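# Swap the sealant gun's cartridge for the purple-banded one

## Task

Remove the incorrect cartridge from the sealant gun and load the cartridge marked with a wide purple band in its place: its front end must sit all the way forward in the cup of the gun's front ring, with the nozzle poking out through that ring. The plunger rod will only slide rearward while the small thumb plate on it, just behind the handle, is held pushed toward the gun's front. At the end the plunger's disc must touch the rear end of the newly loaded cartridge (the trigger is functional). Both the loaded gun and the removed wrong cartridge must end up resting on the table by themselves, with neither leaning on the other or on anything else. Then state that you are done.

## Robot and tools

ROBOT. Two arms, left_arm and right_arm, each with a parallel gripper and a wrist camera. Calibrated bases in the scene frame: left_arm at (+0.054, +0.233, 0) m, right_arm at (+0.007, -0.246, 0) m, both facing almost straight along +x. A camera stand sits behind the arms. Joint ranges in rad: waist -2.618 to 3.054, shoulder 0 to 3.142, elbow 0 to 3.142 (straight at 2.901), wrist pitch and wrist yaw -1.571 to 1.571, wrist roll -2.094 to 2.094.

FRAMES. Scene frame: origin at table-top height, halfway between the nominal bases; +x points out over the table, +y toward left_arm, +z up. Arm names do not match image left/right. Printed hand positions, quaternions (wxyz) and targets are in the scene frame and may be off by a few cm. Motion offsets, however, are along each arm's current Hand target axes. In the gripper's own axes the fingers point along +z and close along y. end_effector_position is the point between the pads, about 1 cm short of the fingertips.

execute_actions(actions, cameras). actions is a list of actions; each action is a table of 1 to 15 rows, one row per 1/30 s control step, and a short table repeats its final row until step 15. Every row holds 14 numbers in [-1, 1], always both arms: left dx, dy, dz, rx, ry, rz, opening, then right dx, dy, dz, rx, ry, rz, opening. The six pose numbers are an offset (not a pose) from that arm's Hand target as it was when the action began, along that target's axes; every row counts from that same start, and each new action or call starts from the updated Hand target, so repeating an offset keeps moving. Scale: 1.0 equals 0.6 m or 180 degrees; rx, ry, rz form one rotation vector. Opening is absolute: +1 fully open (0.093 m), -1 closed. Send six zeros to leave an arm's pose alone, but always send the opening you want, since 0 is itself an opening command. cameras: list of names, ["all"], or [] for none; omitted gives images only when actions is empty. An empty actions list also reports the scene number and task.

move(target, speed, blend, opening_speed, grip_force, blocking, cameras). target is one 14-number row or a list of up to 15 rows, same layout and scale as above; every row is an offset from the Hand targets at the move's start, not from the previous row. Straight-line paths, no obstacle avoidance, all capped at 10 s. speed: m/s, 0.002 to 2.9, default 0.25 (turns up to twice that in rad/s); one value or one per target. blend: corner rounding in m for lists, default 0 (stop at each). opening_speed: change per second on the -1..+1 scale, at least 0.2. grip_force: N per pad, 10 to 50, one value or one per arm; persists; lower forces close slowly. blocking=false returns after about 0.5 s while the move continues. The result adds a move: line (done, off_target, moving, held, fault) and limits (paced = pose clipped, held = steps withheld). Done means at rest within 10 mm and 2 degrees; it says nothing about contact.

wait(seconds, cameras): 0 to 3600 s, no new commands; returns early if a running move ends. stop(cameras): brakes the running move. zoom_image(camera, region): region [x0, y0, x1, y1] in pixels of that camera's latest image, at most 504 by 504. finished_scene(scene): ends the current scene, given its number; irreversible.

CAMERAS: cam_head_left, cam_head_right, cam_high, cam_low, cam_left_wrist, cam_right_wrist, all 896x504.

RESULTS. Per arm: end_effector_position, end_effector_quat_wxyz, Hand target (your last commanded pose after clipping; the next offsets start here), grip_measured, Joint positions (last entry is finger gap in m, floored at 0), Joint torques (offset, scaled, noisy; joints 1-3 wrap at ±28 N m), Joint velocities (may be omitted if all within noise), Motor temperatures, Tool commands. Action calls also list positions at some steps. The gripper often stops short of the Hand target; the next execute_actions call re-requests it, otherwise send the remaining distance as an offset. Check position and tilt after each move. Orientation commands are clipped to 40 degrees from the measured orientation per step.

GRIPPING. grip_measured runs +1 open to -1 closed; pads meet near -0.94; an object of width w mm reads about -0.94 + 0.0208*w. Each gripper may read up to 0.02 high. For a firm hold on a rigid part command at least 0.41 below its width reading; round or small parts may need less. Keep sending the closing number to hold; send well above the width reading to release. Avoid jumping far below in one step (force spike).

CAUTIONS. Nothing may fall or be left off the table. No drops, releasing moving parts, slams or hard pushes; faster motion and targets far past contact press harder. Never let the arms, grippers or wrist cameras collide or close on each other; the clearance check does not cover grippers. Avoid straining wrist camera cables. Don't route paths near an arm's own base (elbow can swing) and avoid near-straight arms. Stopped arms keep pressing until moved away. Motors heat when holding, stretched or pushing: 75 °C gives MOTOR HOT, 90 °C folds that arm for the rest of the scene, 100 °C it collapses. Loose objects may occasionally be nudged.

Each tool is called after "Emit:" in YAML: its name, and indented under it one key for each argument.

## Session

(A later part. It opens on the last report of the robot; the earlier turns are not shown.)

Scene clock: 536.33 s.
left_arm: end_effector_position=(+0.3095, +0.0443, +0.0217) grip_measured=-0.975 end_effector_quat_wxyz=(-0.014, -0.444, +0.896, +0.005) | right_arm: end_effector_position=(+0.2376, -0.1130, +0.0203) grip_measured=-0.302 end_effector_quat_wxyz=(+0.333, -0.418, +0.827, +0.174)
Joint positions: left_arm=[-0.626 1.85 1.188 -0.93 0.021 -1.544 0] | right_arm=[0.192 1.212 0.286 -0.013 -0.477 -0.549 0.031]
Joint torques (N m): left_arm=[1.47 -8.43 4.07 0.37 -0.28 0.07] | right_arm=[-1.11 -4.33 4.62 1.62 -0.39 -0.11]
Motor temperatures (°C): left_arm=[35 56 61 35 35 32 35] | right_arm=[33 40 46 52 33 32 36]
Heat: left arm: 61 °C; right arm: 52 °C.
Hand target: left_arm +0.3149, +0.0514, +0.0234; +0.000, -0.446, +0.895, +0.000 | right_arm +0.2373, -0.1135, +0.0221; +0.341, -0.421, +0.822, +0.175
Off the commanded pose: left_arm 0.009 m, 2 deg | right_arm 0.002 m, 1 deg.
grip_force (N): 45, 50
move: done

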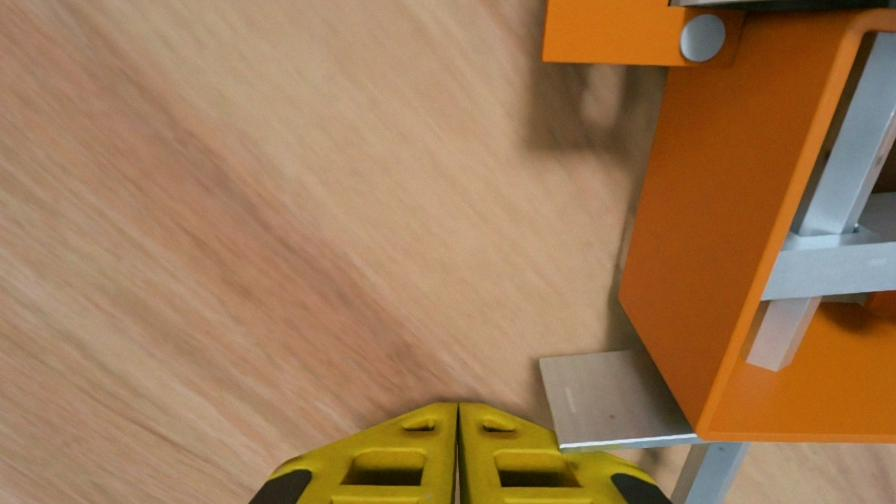

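Emit:
move:
  target: [-0.012,0.0,0.0,0,0,0,-1,0,0,0,0,0,0,-0.3]
  speed: 0.06
  cameras: ["cam_left_wrist"]

Emit:
zoom_image:
  camera: "cam_left_wrist"
  region: [500, 330, 760, 504]

Scene clock: 539.10 s.
left_arm: end_effector_position=(+0.3111, +0.0464, +0.0218) grip_measured=-0.975 end_effector_quat_wxyz=(-0.022, -0.441, +0.897, +0.000) | right_arm: end_effector_position=(+0.2371, -0.1122, +0.0207) grip_measured=-0.302 end_effector_quat_wxyz=(+0.334, -0.419, +0.826, +0.176)
Joint positions: left_arm=[-0.609 1.85 1.188 -0.93 0.037 -1.519 0] | right_arm=[0.192 1.212 0.286 -0.013 -0.483 -0.549 0.031]
Joint torques (N m): left_arm=[1.94 -8.32 4.25 0.34 -0.41 0.04] | right_arm=[-1.02 -4.34 4.55 1.58 -0.31 -0.12]
Motor temperatures (°C): left_arm=[35 56 60 35 35 32 35] | right_arm=[33 40 46 52 33 32 36]
Heat: left arm: 60 °C; right arm: 52 °C.
Hand target: left_arm +0.3193, +0.0572, +0.0234; +0.000, -0.446, +0.895, +0.000 | right_arm +0.2373, -0.1135, +0.0220; +0.341, -0.421, +0.822, +0.175
Off the commanded pose: left_arm 0.014 m, 3 deg | right_arm 0.002 m, 1 deg.
grip_force (N): 45, 50
move: off_target (left_arm)

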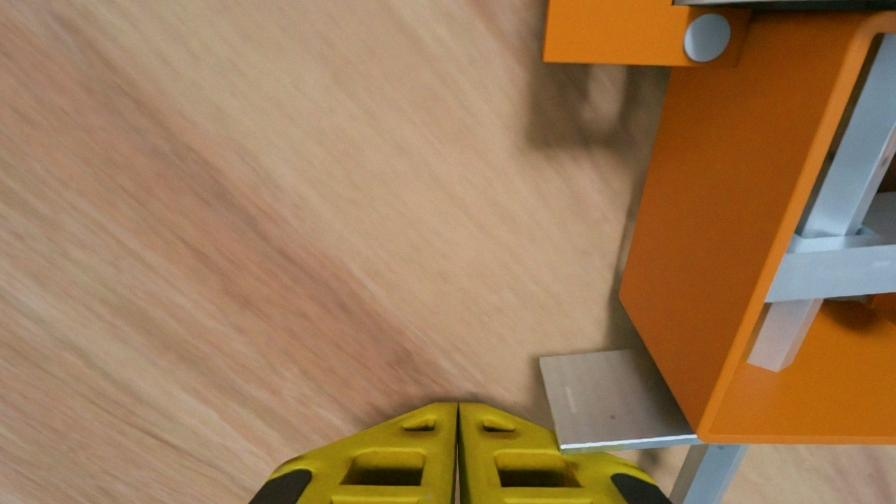

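Scaled by 1.938 from the camera's image (finer frame: 1280x720).

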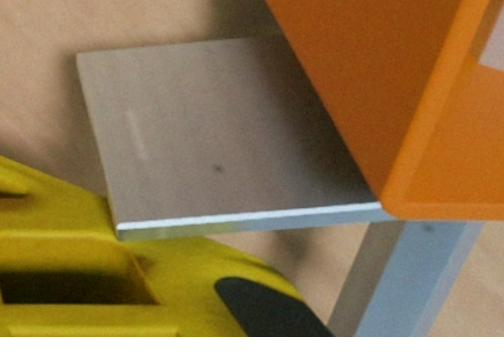

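Emit:
move:
  target:
    - [0,0.0,0.0,0,0,0,-1,0,0,0,0,0,0,-1]
    - [0,0.0,0.0,0,0,0,-1,0.0177,0,-0.0177,0,0,0,-1]
  speed: 0.06
  cameras: ["cam_left_wrist"]

Emit:
zoom_image:
  camera: "cam_left_wrist"
  region: [500, 330, 760, 504]

Scene clock: 543.07 s.
left_arm: end_effector_position=(+0.3073, +0.0383, +0.0233) grip_measured=-0.975 end_effector_quat_wxyz=(-0.044, -0.438, +0.898, -0.017) | right_arm: end_effector_position=(+0.2341, -0.1213, +0.0243) grip_measured=-0.946 end_effector_quat_wxyz=(+0.345, -0.417, +0.822, +0.175)
Joint positions: left_arm=[-0.607 1.847 1.188 -0.926 0.092 -1.513 0] | right_arm=[0.139 1.159 0.265 -0.043 -0.516 -0.591 0]
Joint torques (N m): left_arm=[1.84 -8.14 4.37 0.29 -0.86 0.01] | right_arm=[-2 -4.51 4.38 1.25 -0.37 -0.28]
Motor temperatures (°C): left_arm=[35 56 59 35 34 32 35] | right_arm=[33 39 46 52 33 32 36]
Heat: left arm: 59 °C; right arm: 52 °C.
Hand target: left_arm +0.3193, +0.0572, +0.0234; +0.000, -0.446, +0.895, +0.000 | right_arm +0.2285, -0.1257, +0.0220; +0.341, -0.421, +0.822, +0.175
Off the commanded pose: left_arm 0.022 m, 5 deg | right_arm 0.007 m, 1 deg.
grip_force (N): 45, 50
move: done

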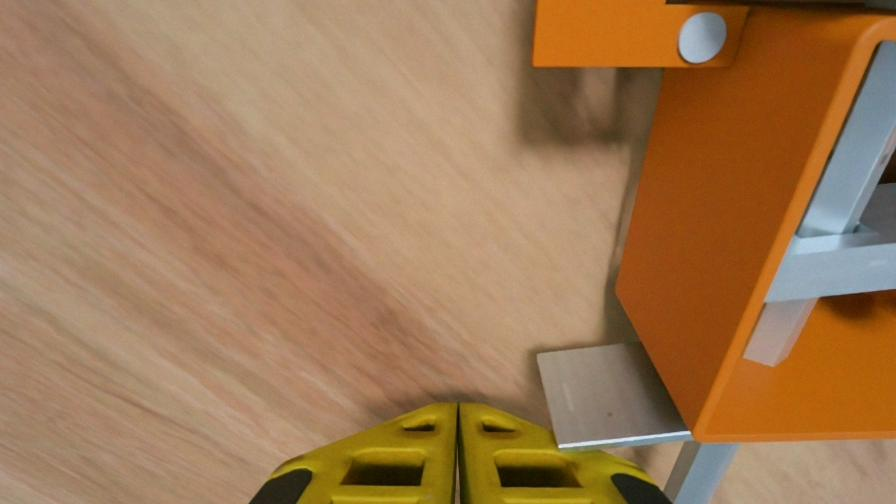

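Scaled by 1.938 from the camera's image (finer frame: 1280x720).

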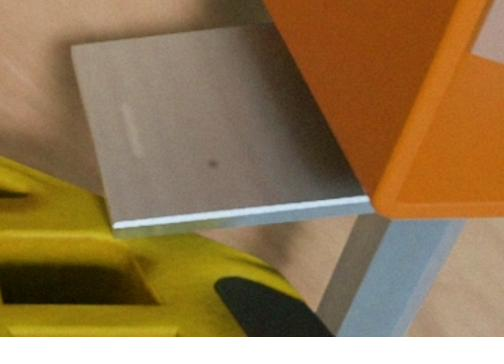

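Emit:
move:
  target: [-0.07,0.0,0.0,0,0,0,-1,0,0,0,0,0,0,-1]
  speed: 0.06
  cameras: ["cam_left_wrist"]

Emit:
zoom_image:
  camera: "cam_left_wrist"
  region: [500, 330, 760, 504]

Scene clock: 592.03 s.
left_arm: end_effector_position=(+0.3092, +0.0423, +0.0261) grip_measured=-0.975 end_effector_quat_wxyz=(-0.090, -0.411, +0.906, -0.049) | right_arm: end_effector_position=(+0.2348, -0.1192, +0.0265) grip_measured=-0.947 end_effector_quat_wxyz=(+0.350, -0.419, +0.818, +0.180)
Joint positions: left_arm=[-0.535 1.847 1.188 -0.935 0.205 -1.382 0] | right_arm=[0.139 1.159 0.265 -0.033 -0.53 -0.592 0]
Joint torques (N m): left_arm=[5.96 -7.61 6.04 0.2 -1.8 -0.12] | right_arm=[-2.04 -4.48 4.36 1.18 -0.24 -0.28]
Motor temperatures (°C): left_arm=[34 62 56 35 35 32 35] | right_arm=[33 39 45 49 33 32 37]
Heat: left arm: 62 °C; right arm: 49 °C.
Hand target: left_arm +0.3445, +0.0906, +0.0234; +0.000, -0.446, +0.895, +0.000 | right_arm +0.2285, -0.1257, +0.0220; +0.341, -0.421, +0.822, +0.175
Off the commanded pose: left_arm 0.060 m, 13 deg | right_arm 0.010 m, 1 deg.
grip_force (N): 45, 50
move: off_target (left_arm)

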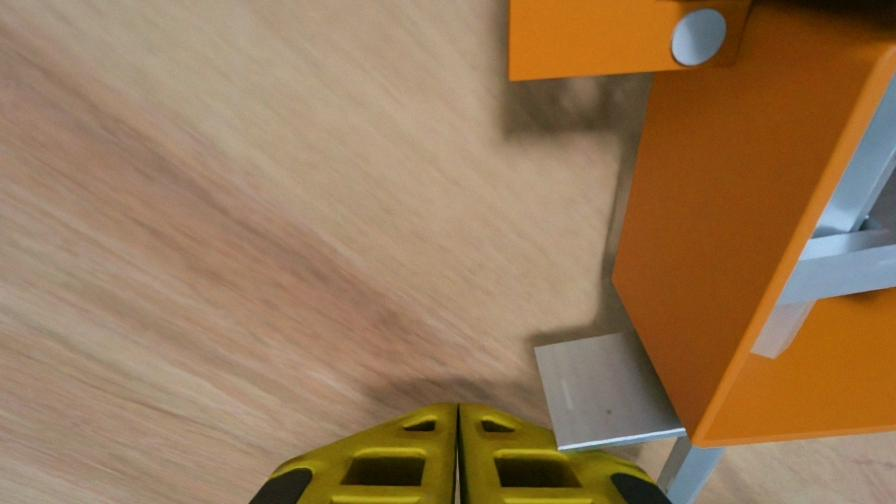

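Scaled by 1.938 from the camera's image (finer frame: 1280x720).

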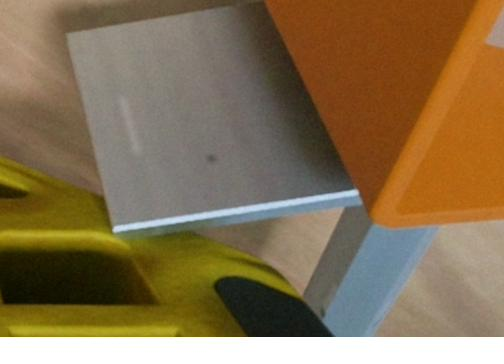

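Emit:
move:
  target: [-0.06,0.0,0.0,0,0,0,-1,0.0,0,0.0,0,0,0,-1]
  speed: 0.06
  cameras: ["cam_left_wrist"]

Scene clock: 594.87 s.
left_arm: end_effector_position=(+0.3206, +0.0674, +0.0283) grip_measured=-0.975 end_effector_quat_wxyz=(-0.102, -0.408, +0.905, -0.057) | right_arm: end_effector_position=(+0.2325, -0.1174, +0.0274) grip_measured=-0.947 end_effector_quat_wxyz=(+0.351, -0.421, +0.815, +0.188)
Joint positions: left_arm=[-0.434 1.847 1.192 -0.964 0.229 -1.274 0] | right_arm=[0.136 1.154 0.26 -0.034 -0.549 -0.594 0]
Joint torques (N m): left_arm=[6.53 -6.16 8.28 0.28 -2 -0.1] | right_arm=[-1.89 -4.11 4.75 1.17 -0.04 -0.28]
Motor temperatures (°C): left_arm=[34 62 56 35 35 32 35] | right_arm=[33 39 45 49 33 32 37]
Heat: left arm: 62 °C; right arm: 49 °C.
Hand target: left_arm +0.3661, +0.1194, +0.0234; +0.000, -0.446, +0.895, +0.000 | right_arm +0.2285, -0.1258, +0.0219; +0.341, -0.421, +0.822, +0.175
Off the commanded pose: left_arm 0.069 m, 14 deg | right_arm 0.011 m, 2 deg.
grip_force (N): 45, 50
move: off_target (left_arm)

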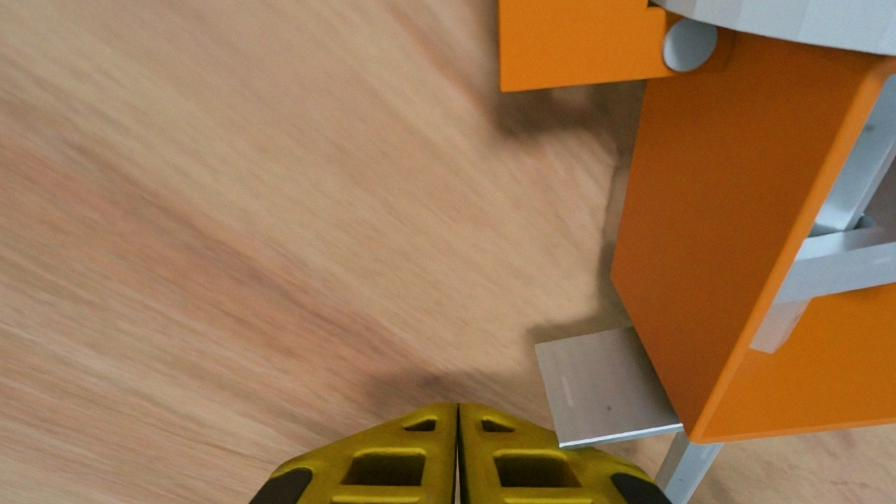

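Emit:
wait:
  seconds: 0.1
  cameras: ["cam_right_wrist","cam_left_wrist","cam_high"]

Scene clock: 596.63 s.
left_arm: end_effector_position=(+0.3206, +0.0674, +0.0283) grip_measured=-0.975 end_effector_quat_wxyz=(-0.102, -0.408, +0.905, -0.057) | right_arm: end_effector_position=(+0.2325, -0.1174, +0.0274) grip_measured=-0.947 end_effector_quat_wxyz=(+0.351, -0.421, +0.815, +0.188)
Joint positions: left_arm=[-0.434 1.847 1.192 -0.964 0.229 -1.274 0] | right_arm=[0.136 1.154 0.26 -0.034 -0.549 -0.594 0]
Joint torques (N m): left_arm=[6.57 -6.13 8.27 0.29 -2 -0.13] | right_arm=[-1.92 -4.11 4.78 1.16 -0.05 -0.28]
Motor temperatures (°C): left_arm=[35 61 56 35 36 32 35] | right_arm=[33 39 45 49 33 32 37]
Heat: left arm: 61 °C; right arm: 49 °C.
Hand target: left_arm +0.3661, +0.1194, +0.0234; +0.000, -0.446, +0.895, +0.000 | right_arm +0.2285, -0.1258, +0.0219; +0.341, -0.421, +0.822, +0.175
Tool commands: left_gripper/opening=-1.0 right_gripper/opening=-1.0
Off the commanded pose: left_arm 0.069 m, 14 deg | right_arm 0.011 m, 2 deg.
grip_force (N): 45, 50
wait: 0.10 s; at rest from the start
Images, in order (width x height): cam_high 896x504, cam_left_wrist 896x504, cam_right_wrist 896x504.

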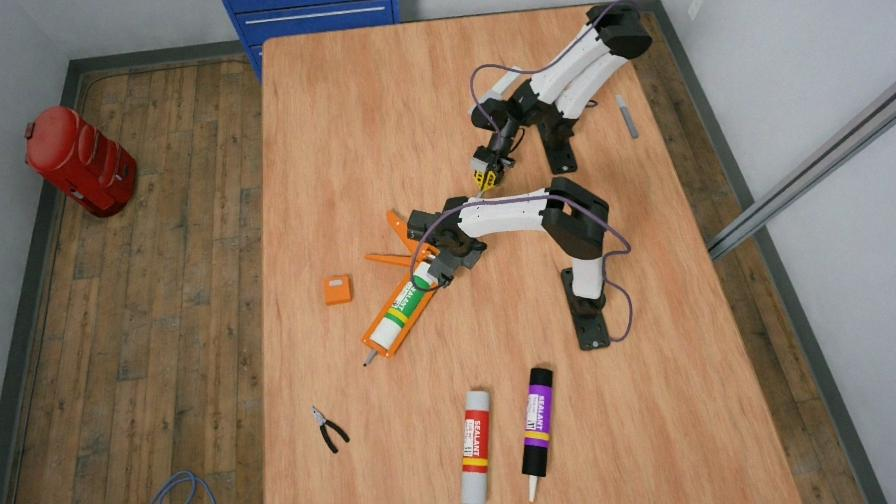

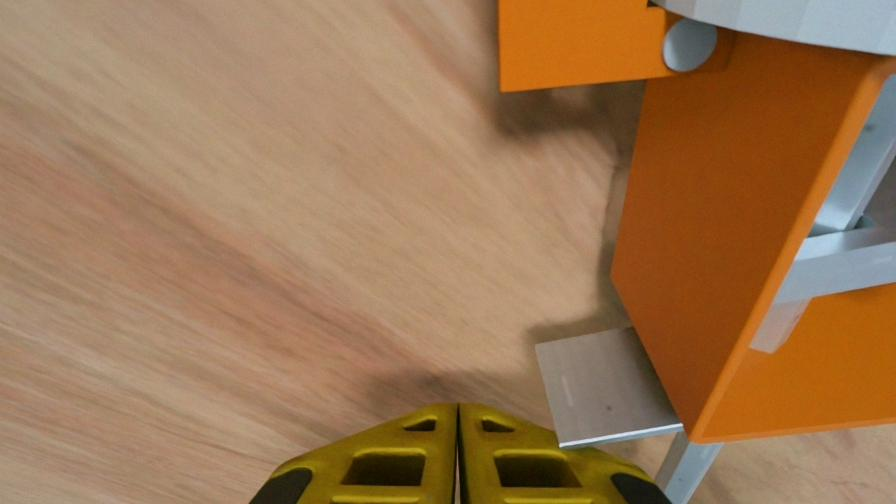

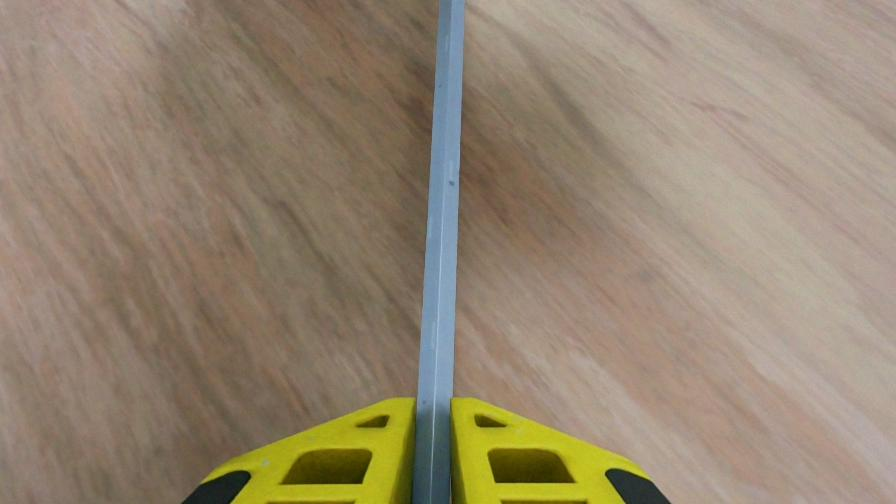

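Emit:
move:
  target: [-0.01,0.0,0.0,0,0,0,-1,0.0295,0,-0.0295,0,0,0,-1]
  speed: 0.06
  cameras: ["cam_right_wrist","cam_left_wrist"]

Scene clock: 600.33 s.
left_arm: end_effector_position=(+0.3159, +0.0655, +0.0321) grip_measured=-0.975 end_effector_quat_wxyz=(-0.126, -0.406, +0.903, -0.068) | right_arm: end_effector_position=(+0.2224, -0.1312, +0.0315) grip_measured=-0.947 end_effector_quat_wxyz=(+0.361, -0.425, +0.807, +0.193)
Joint positions: left_arm=[-0.42 1.847 1.199 -0.99 0.279 -1.253 0] | right_arm=[0.036 1.071 0.238 -0.13 -0.626 -0.694 0]
Joint torques (N m): left_arm=[6.91 -6.16 8.55 0.4 -2.38 -0.19] | right_arm=[-3.84 -4.05 4.37 0.85 0.03 -0.48]
Motor temperatures (°C): left_arm=[35 61 57 35 37 32 35] | right_arm=[33 39 45 49 33 32 37]
Heat: left arm: 61 °C; right arm: 49 °C.
Hand target: left_arm +0.3698, +0.1242, +0.0234; +0.000, -0.446, +0.895, +0.000 | right_arm +0.2139, -0.1460, +0.0219; +0.341, -0.421, +0.822, +0.175
Off the commanded pose: left_arm 0.080 m, 17 deg | right_arm 0.020 m, 4 deg.
grip_force (N): 45, 50
move: off_target (left_arm, right_arm)
Images, in order (width x height): cam_left_wrist 896x504, cam_right_wrist 896x504.

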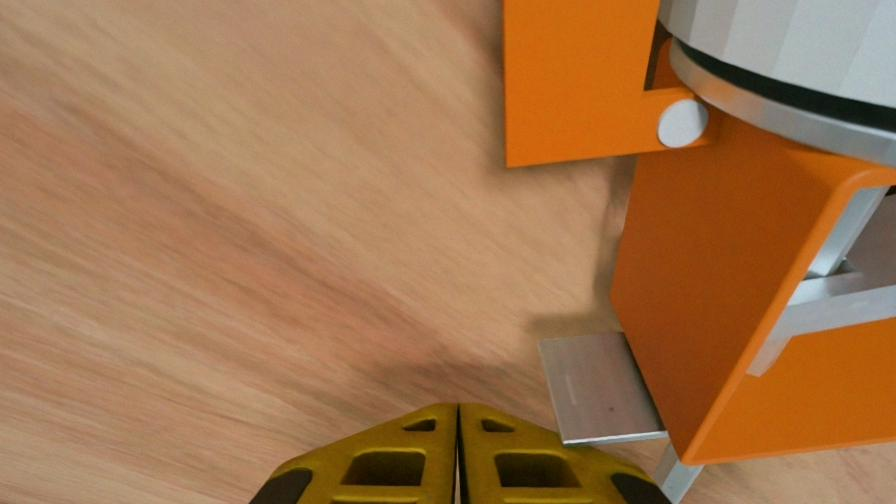

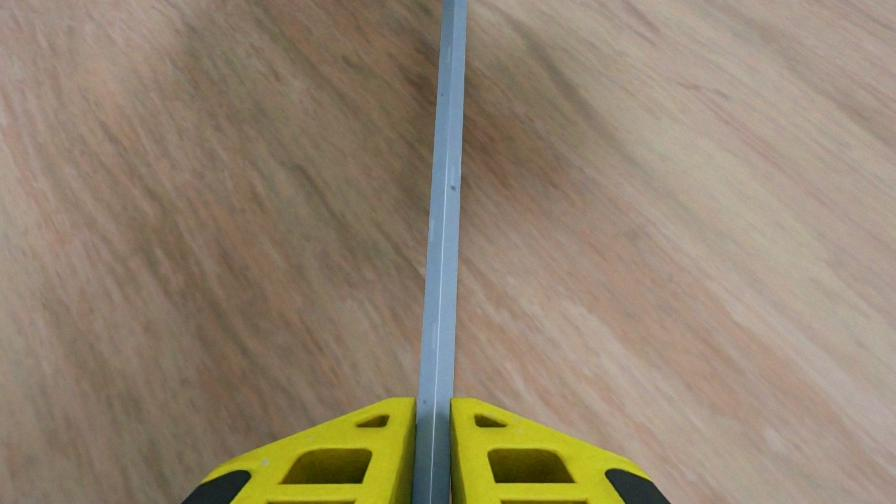

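Emit:
move:
  target:
    - [0.145,0.013,-0.01,0,0,0,-1,-0.0177,0,0.0177,0,0,0,-1]
    - [0.145,0.05,-0.13,0,0,0,-1,-0.0177,0,0.0177,0,0,0,-1]
  speed: 0.12
  cameras: ["cam_left_wrist","cam_high"]

Scene clock: 605.37 s.
left_arm: end_effector_position=(+0.2883, +0.0740, +0.0897) grip_measured=-0.975 end_effector_quat_wxyz=(-0.013, -0.441, +0.897, +0.009) | right_arm: end_effector_position=(+0.2187, -0.1345, +0.0216) grip_measured=-0.949 end_effector_quat_wxyz=(+0.337, -0.422, +0.822, +0.181)
Joint positions: left_arm=[-0.588 1.653 1.235 -1.181 0.014 -1.5 0] | right_arm=[0.057 1.089 0.238 -0.149 -0.573 -0.682 0]
Joint torques (N m): left_arm=[0.02 -6.97 8.18 0 -0.21 -0.14] | right_arm=[0.9 -1.5 5.65 1.58 -0.12 0.2]
Motor temperatures (°C): left_arm=[35 60 57 35 37 32 35] | right_arm=[33 39 45 49 33 32 37]
Heat: left arm: 60 °C; right arm: 49 °C.
Hand target: left_arm +0.2935, +0.0729, +0.1014; +0.000, -0.446, +0.895, +0.000 | right_arm +0.2227, -0.1338, +0.0219; +0.341, -0.421, +0.822, +0.175
Off the commanded pose: left_arm 0.013 m, 2 deg | right_arm 0.004 m, 1 deg.
grip_force (N): 45, 50
move: off_target (left_arm)
Images, in order (width x height): cam_high 896x504, cam_left_wrist 896x504.

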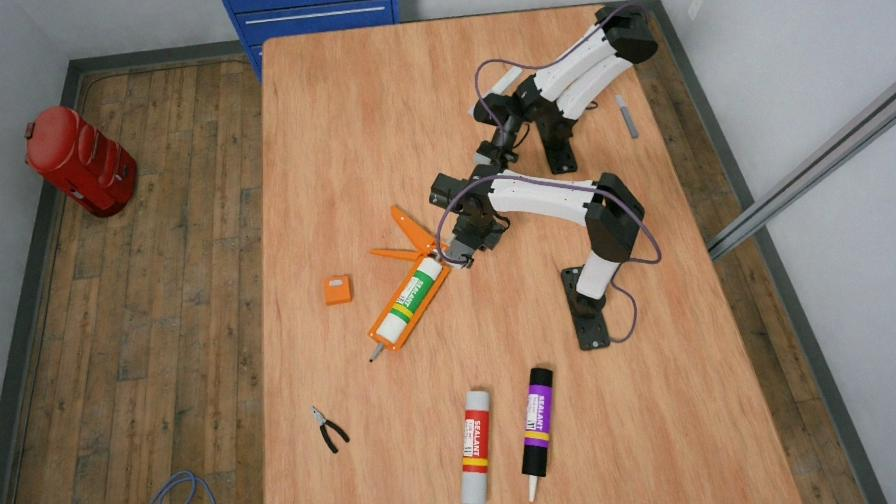

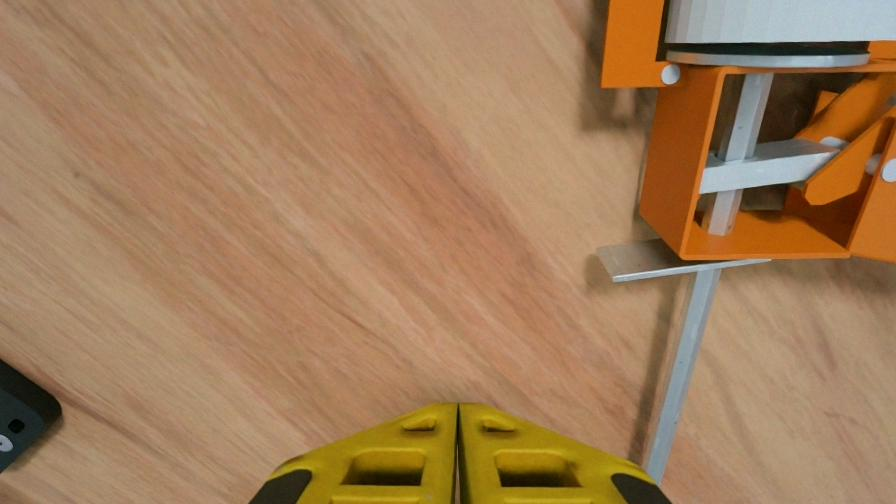

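Emit:
move:
  target: [-0.32,-0.13,-0.02,0,0,0.011,0,0,0,0,0,0,0,-1]
  speed: 0.25
  cameras: ["cam_left_wrist"]

Scene clock: 612.13 s.
left_arm: end_effector_position=(+0.4681, +0.1784, +0.1124) grip_measured=-0.002 end_effector_quat_wxyz=(-0.001, -0.436, +0.900, -0.004) | right_arm: end_effector_position=(+0.2187, -0.1345, +0.0216) grip_measured=-0.949 end_effector_quat_wxyz=(+0.337, -0.422, +0.822, +0.181)
Joint positions: left_arm=[-0.129 2.155 1.998 -1.41 0.008 -1.03 0.045] | right_arm=[0.057 1.089 0.238 -0.149 -0.573 -0.682 0]
Joint torques (N m): left_arm=[-0.01 -8.06 8.36 0.1 -0.14 0.09] | right_arm=[0.94 -1.54 5.7 1.59 -0.13 0.16]
Motor temperatures (°C): left_arm=[35 59 58 35 36 32 35] | right_arm=[33 38 46 50 33 32 37]
Heat: left arm: 59 °C; right arm: 50 °C.
Hand target: left_arm +0.4713, +0.1793, +0.1134; +0.000, -0.431, +0.902, +0.000 | right_arm +0.2227, -0.1338, +0.0219; +0.341, -0.421, +0.822, +0.175
Off the commanded pose: left_arm 0.003 m, 1 deg | right_arm 0.004 m, 1 deg.
grip_force (N): 45, 50
move: done

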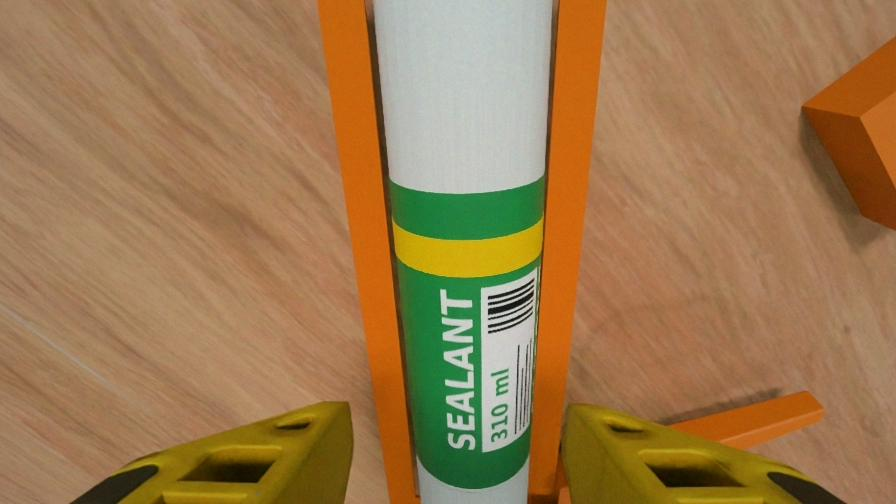

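Emit:
move:
  target: [0,-0.009,0.09,0,0,-0.014,0.35,0,0,0,0,0,0,-1]
  speed: 0.15
  cameras: ["cam_left_wrist"]

Scene clock: 618.43 s.
left_arm: end_effector_position=(+0.4751, +0.1775, +0.0665) grip_measured=+0.348 end_effector_quat_wxyz=(+0.000, -0.447, +0.895, -0.005) | right_arm: end_effector_position=(+0.2187, -0.1345, +0.0216) grip_measured=-0.949 end_effector_quat_wxyz=(+0.337, -0.422, +0.822, +0.181)
Joint positions: left_arm=[-0.129 2.185 1.864 -1.244 0.008 -1.053 0.062] | right_arm=[0.057 1.089 0.238 -0.149 -0.573 -0.682 0]
Joint torques (N m): left_arm=[-0.46 -8.72 5.12 0.38 -0.14 -0.17] | right_arm=[0.88 -1.54 5.64 1.58 -0.12 0.19]
Motor temperatures (°C): left_arm=[35 60 58 35 35 32 35] | right_arm=[33 38 46 51 33 32 37]
Heat: left arm: 60 °C; right arm: 51 °C.
Hand target: left_arm +0.4755, +0.1759, +0.0593; +0.000, -0.450, +0.893, +0.000 | right_arm +0.2227, -0.1338, +0.0219; +0.341, -0.421, +0.822, +0.175
Off the commanded pose: left_arm 0.007 m, 1 deg | right_arm 0.004 m, 1 deg.
grip_force (N): 45, 50
move: done

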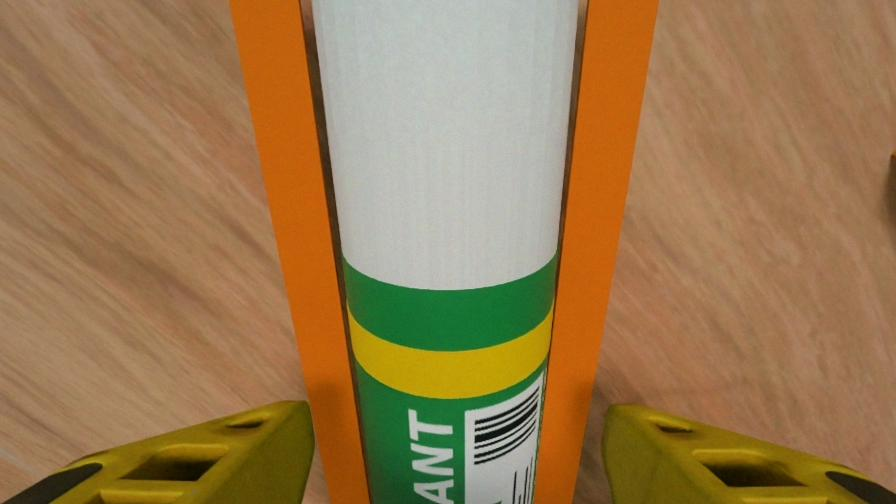

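Emit:
move:
  target: [0,0.0,0.05,0,0,0,0.35,0,0,0,0,0,0,-1]
  speed: 0.08
  grip_force: [30, 50]

Scene clock: 620.47 s.
left_arm: end_effector_position=(+0.4727, +0.1778, +0.0395) grip_measured=+0.348 end_effector_quat_wxyz=(-0.004, -0.447, +0.894, -0.002) | right_arm: end_effector_position=(+0.2189, -0.1345, +0.0216) grip_measured=-0.949 end_effector_quat_wxyz=(+0.338, -0.422, +0.822, +0.181)
Joint positions: left_arm=[-0.129 2.199 1.779 -1.154 0.008 -1.054 0.062] | right_arm=[0.057 1.089 0.238 -0.148 -0.572 -0.682 0]
Joint torques (N m): left_arm=[-0.43 -8.17 4.89 0.58 -0.14 -0.13] | right_arm=[0.94 -1.57 5.71 1.53 -0.13 0.17]
Motor temperatures (°C): left_arm=[34 60 58 35 35 32 35] | right_arm=[33 38 46 51 33 32 37]
Heat: left arm: 60 °C; right arm: 51 °C.
Hand target: left_arm +0.4755, +0.1758, +0.0294; +0.000, -0.450, +0.893, +0.000 | right_arm +0.2227, -0.1338, +0.0220; +0.341, -0.421, +0.822, +0.175
Off the commanded pose: left_arm 0.011 m, 1 deg | right_arm 0.004 m, 1 deg.
grip_force (N): 30, 50
move: off_target (left_arm)

Emit:
move:
  target:
    - [0,0,0,0,0,0,-0.45,0,0,0,0,0,0,-1]
    - [0.012,0,0,0,0,0,-0.45,0,0,0,0,0,0,-1]
  speed: 0.06
  cameras: ["cam_left_wrist"]

Scene clock: 624.20 s.
left_arm: end_effector_position=(+0.4731, +0.1772, +0.0384) grip_measured=-0.037 end_effector_quat_wxyz=(+0.001, -0.448, +0.894, +0.002) | right_arm: end_effector_position=(+0.2189, -0.1345, +0.0216) grip_measured=-0.949 end_effector_quat_wxyz=(+0.338, -0.422, +0.822, +0.181)
Joint positions: left_arm=[-0.136 2.199 1.775 -1.146 -0.005 -1.063 0.043] | right_arm=[0.057 1.089 0.238 -0.148 -0.572 -0.682 0]
Joint torques (N m): left_arm=[-1.05 -9.37 3.56 0.55 0.01 -0.18] | right_arm=[0.9 -1.59 5.65 1.6 -0.12 0.19]
Motor temperatures (°C): left_arm=[34 61 58 35 35 32 35] | right_arm=[33 38 46 51 33 32 37]
Heat: left arm: 61 °C; right arm: 51 °C.
Hand target: left_arm +0.4714, +0.1701, +0.0295; +0.000, -0.451, +0.893, +0.000 | right_arm +0.2227, -0.1338, +0.0220; +0.341, -0.421, +0.822, +0.175
Off the commanded pose: left_arm 0.012 m, 0 deg | right_arm 0.004 m, 1 deg.
grip_force (N): 30, 50
move: off_target (left_arm)

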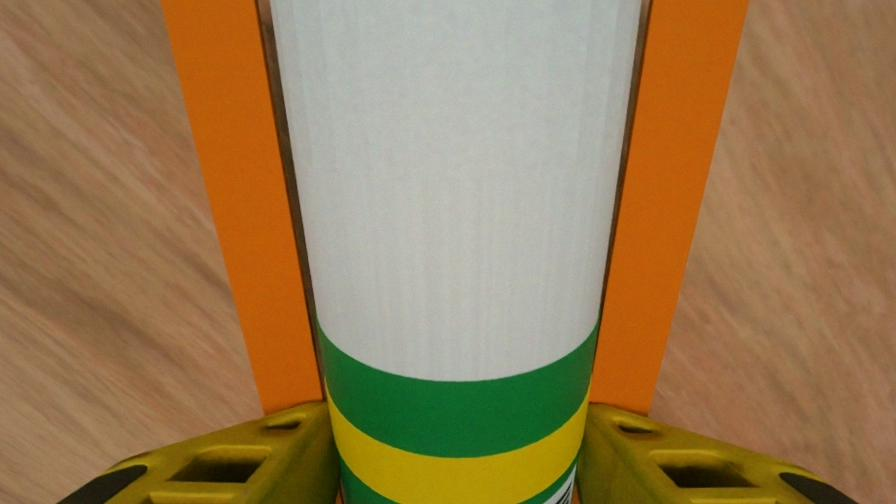

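Emit:
move:
  target: [0.003,0,-0.07,0,0.078,0,-0.45,0,0,0,0,0,0,-1]
  speed: 0.08
  cameras: ["cam_left_wrist","cam_high"]

Emit:
zoom_image:
  camera: "cam_high"
  region: [340, 220, 480, 380]

Scene clock: 628.67 s.
left_arm: end_effector_position=(+0.4675, +0.1714, +0.0633) grip_measured=-0.041 end_effector_quat_wxyz=(-0.106, -0.452, +0.884, -0.046) | right_arm: end_effector_position=(+0.2189, -0.1345, +0.0214) grip_measured=-0.949 end_effector_quat_wxyz=(+0.337, -0.422, +0.822, +0.180)
Joint positions: left_arm=[-0.074 2.308 2.034 -1.432 0.188 -1.004 0.043] | right_arm=[0.058 1.089 0.238 -0.148 -0.57 -0.682 0]
Joint torques (N m): left_arm=[0.09 -9.63 9.01 -0.31 0.23 0.1] | right_arm=[0.79 -1.57 5.64 1.59 -0.14 0.18]
Motor temperatures (°C): left_arm=[34 62 58 35 35 32 35] | right_arm=[33 38 46 51 33 32 37]
Heat: left arm: 62 °C; right arm: 51 °C.
Hand target: left_arm +0.4702, +0.1687, +0.0714; -0.109, -0.447, +0.886, -0.055 | right_arm +0.2226, -0.1338, +0.0219; +0.341, -0.421, +0.822, +0.175
Off the commanded pose: left_arm 0.009 m, 1 deg | right_arm 0.004 m, 1 deg.
grip_force (N): 30, 50
move: done
Images, in order (width x height): cam_high 896x504, cam_left_wrist 896x504.

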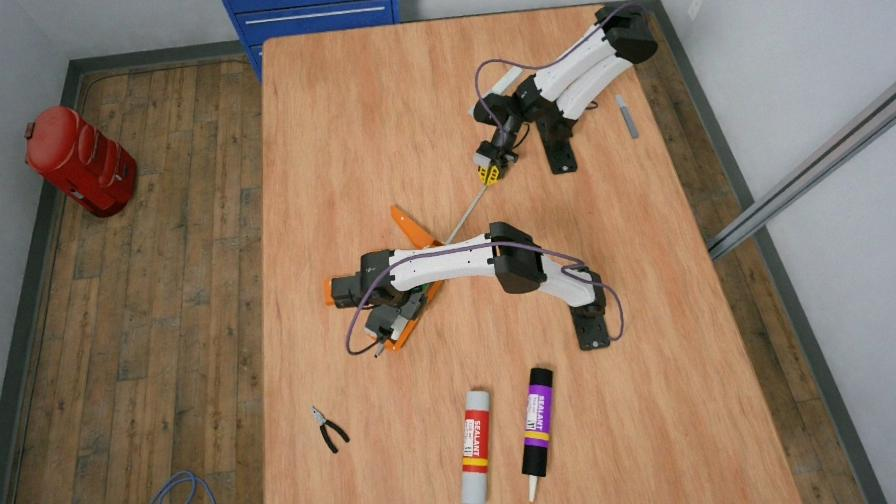

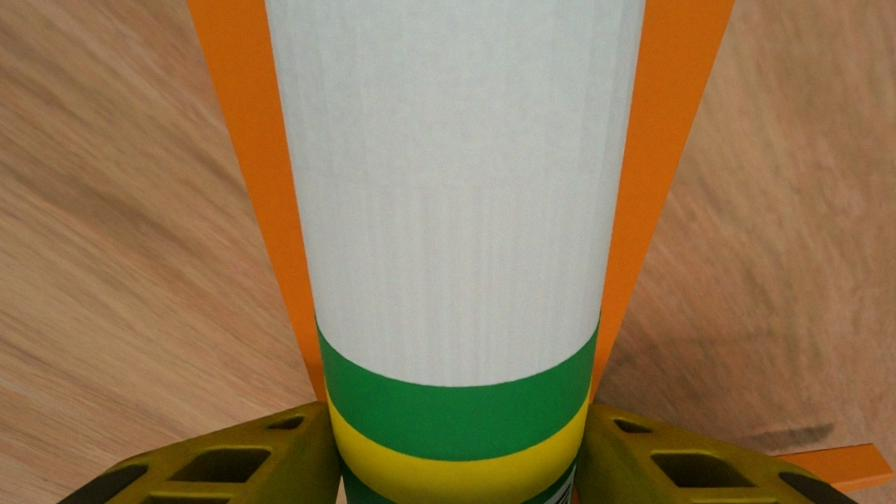

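Scaled by 3.150 from the camera's image (finer frame: 1280x720).

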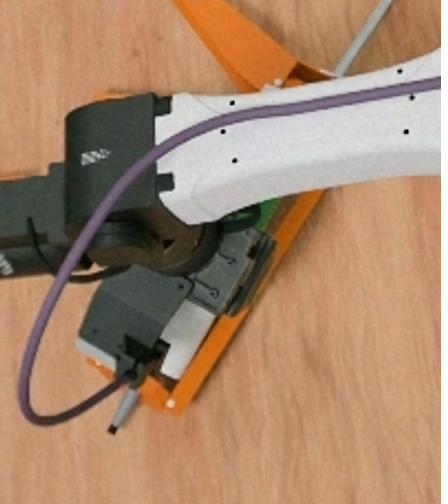

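Emit:
move:
  target:
    - [0.125,0,0,0,0,0,-0.45,0,0,0,0,0,0,-1]
    - [0.17,0,-0.02,0,0,0,-0.45,0,0,0,0,0,0,-1]
  speed: 0.12
  cameras: ["cam_left_wrist","cam_high"]

Emit:
zoom_image:
  camera: "cam_high"
  region: [340, 220, 480, 380]

Scene clock: 633.07 s.
left_arm: end_effector_position=(+0.4190, +0.0928, +0.0906) grip_measured=-0.041 end_effector_quat_wxyz=(-0.110, -0.442, +0.889, -0.046) | right_arm: end_effector_position=(+0.2189, -0.1346, +0.0212) grip_measured=-0.949 end_effector_quat_wxyz=(+0.337, -0.422, +0.822, +0.180)
Joint positions: left_arm=[-0.275 2.14 1.867 -1.403 0.216 -1.184 0.043] | right_arm=[0.058 1.09 0.238 -0.147 -0.57 -0.682 0]
Joint torques (N m): left_arm=[0.08 -12.22 5.9 -0.24 0.19 -0.14] | right_arm=[0.8 -1.66 5.65 1.59 -0.16 0.17]
Motor temperatures (°C): left_arm=[34 63 58 35 34 32 35] | right_arm=[33 38 46 51 33 32 37]
Heat: left arm: 63 °C; right arm: 51 °C.
Hand target: left_arm +0.4131, +0.0913, +0.1077; -0.109, -0.447, +0.886, -0.055 | right_arm +0.2226, -0.1338, +0.0219; +0.341, -0.421, +0.822, +0.175
Off the commanded pose: left_arm 0.018 m, 1 deg | right_arm 0.004 m, 1 deg.
grip_force (N): 30, 50
move: off_target (left_arm)
Images, in order (width x height): cam_high 896x504, cam_left_wrist 896x504.

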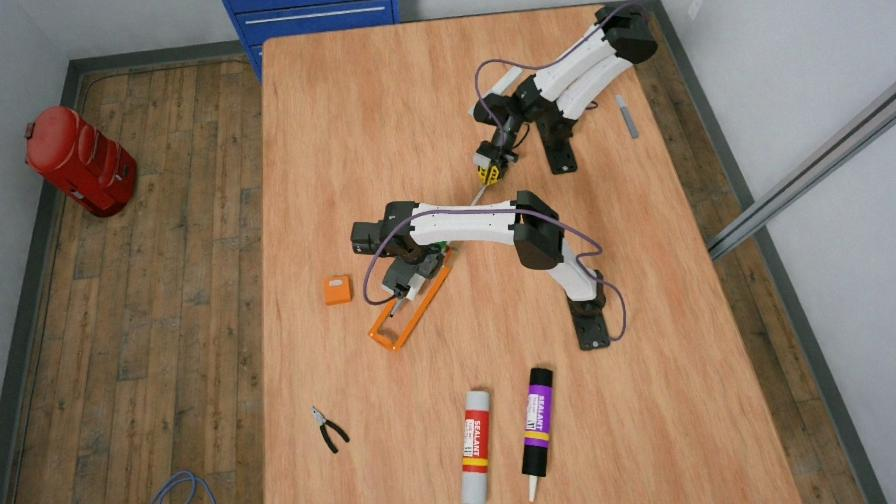

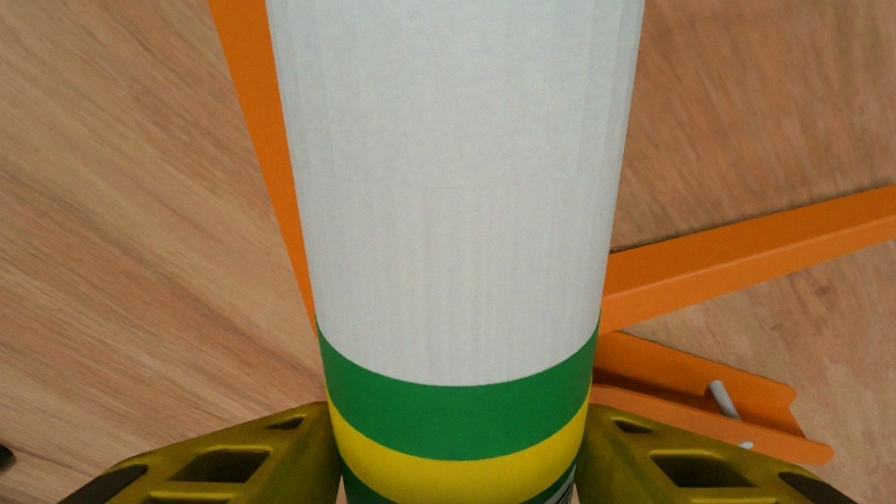

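Scaled by 3.150 from the camera's image (finer frame: 1280x720).

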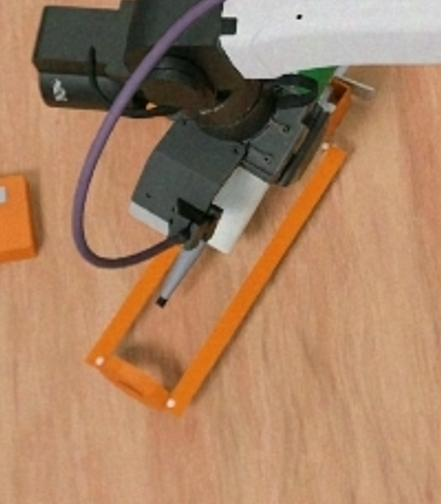

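Emit:
move:
  target:
    - [0.02,0,-0.081,0,0,0,-0.45,0,0,0,0,0,0,-1]
    - [0.113,0.267,-0.058,0,-0.078,0,-0.45,0,0,0,0,0,0,-1]
  speed: 0.22
  blend: [0.02, 0]
  cameras: ["cam_left_wrist","cam_high"]

Scene clock: 638.53 s.
left_arm: end_effector_position=(+0.2499, +0.1406, +0.1562) grip_measured=-0.041 end_effector_quat_wxyz=(-0.011, -0.448, +0.894, +0.004) | right_arm: end_effector_position=(+0.2189, -0.1346, +0.0212) grip_measured=-0.949 end_effector_quat_wxyz=(+0.337, -0.422, +0.822, +0.180)
Joint positions: left_arm=[-0.431 1.383 1.245 -1.453 0.012 -1.357 0.043] | right_arm=[0.058 1.09 0.238 -0.147 -0.57 -0.682 0]
Joint torques (N m): left_arm=[-0.62 -5.16 5.35 0.22 -0.23 -0.19] | right_arm=[0.83 -1.76 5.68 1.58 -0.15 0.16]
Motor temperatures (°C): left_arm=[34 64 58 35 34 32 35] | right_arm=[33 38 47 52 33 32 37]
Heat: left arm: 64 °C; right arm: 52 °C.
Hand target: left_arm +0.2502, +0.1405, +0.1579; +0.000, -0.450, +0.893, +0.000 | right_arm +0.2226, -0.1338, +0.0219; +0.341, -0.421, +0.822, +0.175
Off the commanded pose: left_arm 0.002 m, 1 deg | right_arm 0.004 m, 1 deg.
grip_force (N): 30, 50
move: done
Images, in order (width x height): cam_high 896x504, cam_left_wrist 896x504.

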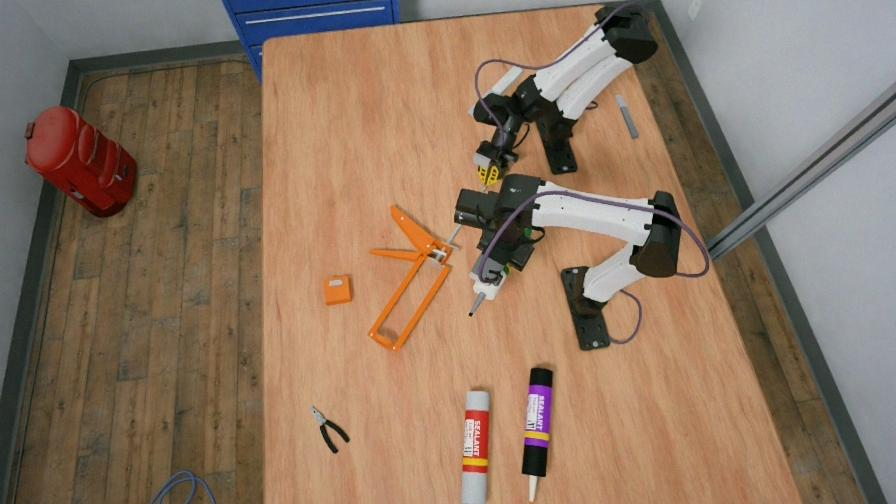

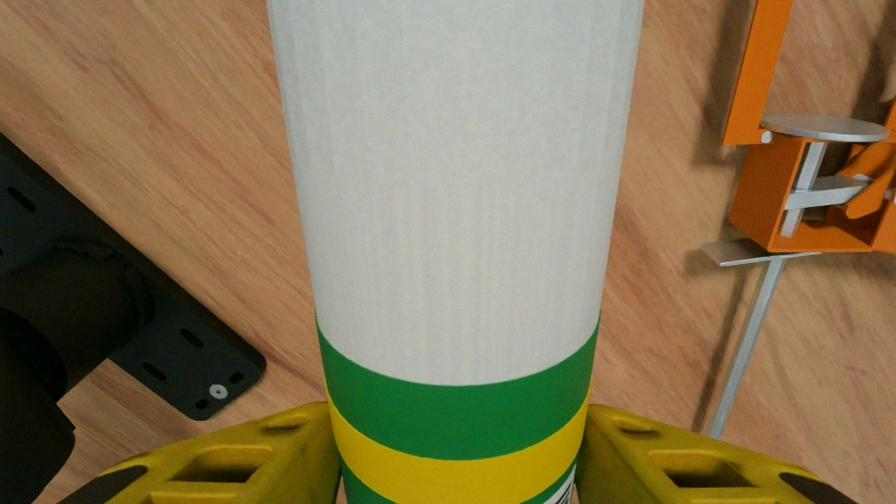

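Emit:
move:
  target:
    - [0,0,0.19,0,0,0,-0.45,0,0,0,0,0,0,-1]
    - [0,0,0.214,0,0,0,-0.45,0,0,0,0,0,0,-1]
  speed: [0.2, 0.06]
  blend: [0.01, 0]

Scene clock: 641.37 s.
left_arm: end_effector_position=(+0.2403, +0.1450, +0.0354) grip_measured=-0.041 end_effector_quat_wxyz=(-0.018, -0.448, +0.894, +0.012) | right_arm: end_effector_position=(+0.2189, -0.1346, +0.0212) grip_measured=-0.949 end_effector_quat_wxyz=(+0.337, -0.422, +0.822, +0.180)
Joint positions: left_arm=[-0.431 1.432 0.796 -0.976 0.012 -1.358 0.043] | right_arm=[0.058 1.09 0.238 -0.147 -0.57 -0.682 0]
Joint torques (N m): left_arm=[-0.59 -3.17 4.57 0.76 -0.18 -0.18] | right_arm=[0.73 -1.66 5.7 1.59 -0.16 0.17]
Motor temperatures (°C): left_arm=[34 63 58 35 34 32 35] | right_arm=[33 38 47 52 33 32 37]
Heat: left arm: 63 °C; right arm: 52 °C.
Hand target: left_arm +0.2502, +0.1405, +0.0295; +0.000, -0.450, +0.893, +0.000 | right_arm +0.2226, -0.1338, +0.0219; +0.341, -0.421, +0.822, +0.175
Off the commanded pose: left_arm 0.012 m, 3 deg | right_arm 0.004 m, 1 deg.
grip_force (N): 30, 50
move: off_target (left_arm); blend cut to 0.0072 m at target 1

Emit:
move:
  target:
    - [0,0,0,0,0,0,0.25,0,0,0,0,0,0,-1]
    - [0,0,-0.17,0,0,0,0.25,0,0,0,0,0,0,-1]
  speed: 0.2
  opening_speed: 0.5
  cameras: ["cam_left_wrist"]

Scene clock: 645.70 s.
left_arm: end_effector_position=(+0.2468, +0.1422, +0.1227) grip_measured=+0.248 end_effector_quat_wxyz=(-0.010, -0.448, +0.894, +0.003) | right_arm: end_effector_position=(+0.2189, -0.1346, +0.0212) grip_measured=-0.949 end_effector_quat_wxyz=(+0.337, -0.422, +0.822, +0.180)
Joint positions: left_arm=[-0.431 1.362 1.096 -1.322 0.012 -1.358 0.057] | right_arm=[0.058 1.09 0.238 -0.147 -0.57 -0.682 0]
Joint torques (N m): left_arm=[-0.65 -4.04 8.39 0.09 -0.17 -0.16] | right_arm=[0.72 -1.68 5.68 1.59 -0.16 0.18]
Motor temperatures (°C): left_arm=[34 62 58 35 34 32 35] | right_arm=[33 38 47 52 33 32 37]
Heat: left arm: 62 °C; right arm: 52 °C.
Hand target: left_arm +0.2502, +0.1405, +0.1315; +0.000, -0.450, +0.893, +0.000 | right_arm +0.2226, -0.1338, +0.0219; +0.341, -0.421, +0.822, +0.175
Off the commanded pose: left_arm 0.010 m, 1 deg | right_arm 0.004 m, 1 deg.
grip_force (N): 30, 50
move: done

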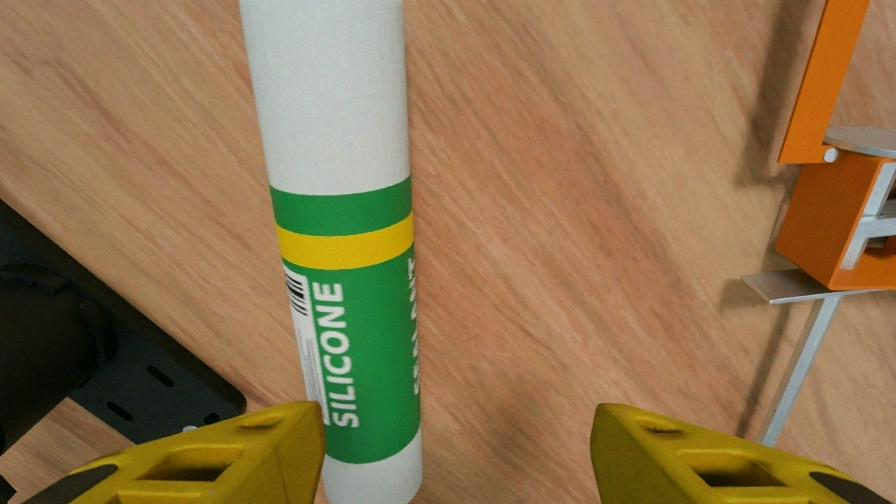

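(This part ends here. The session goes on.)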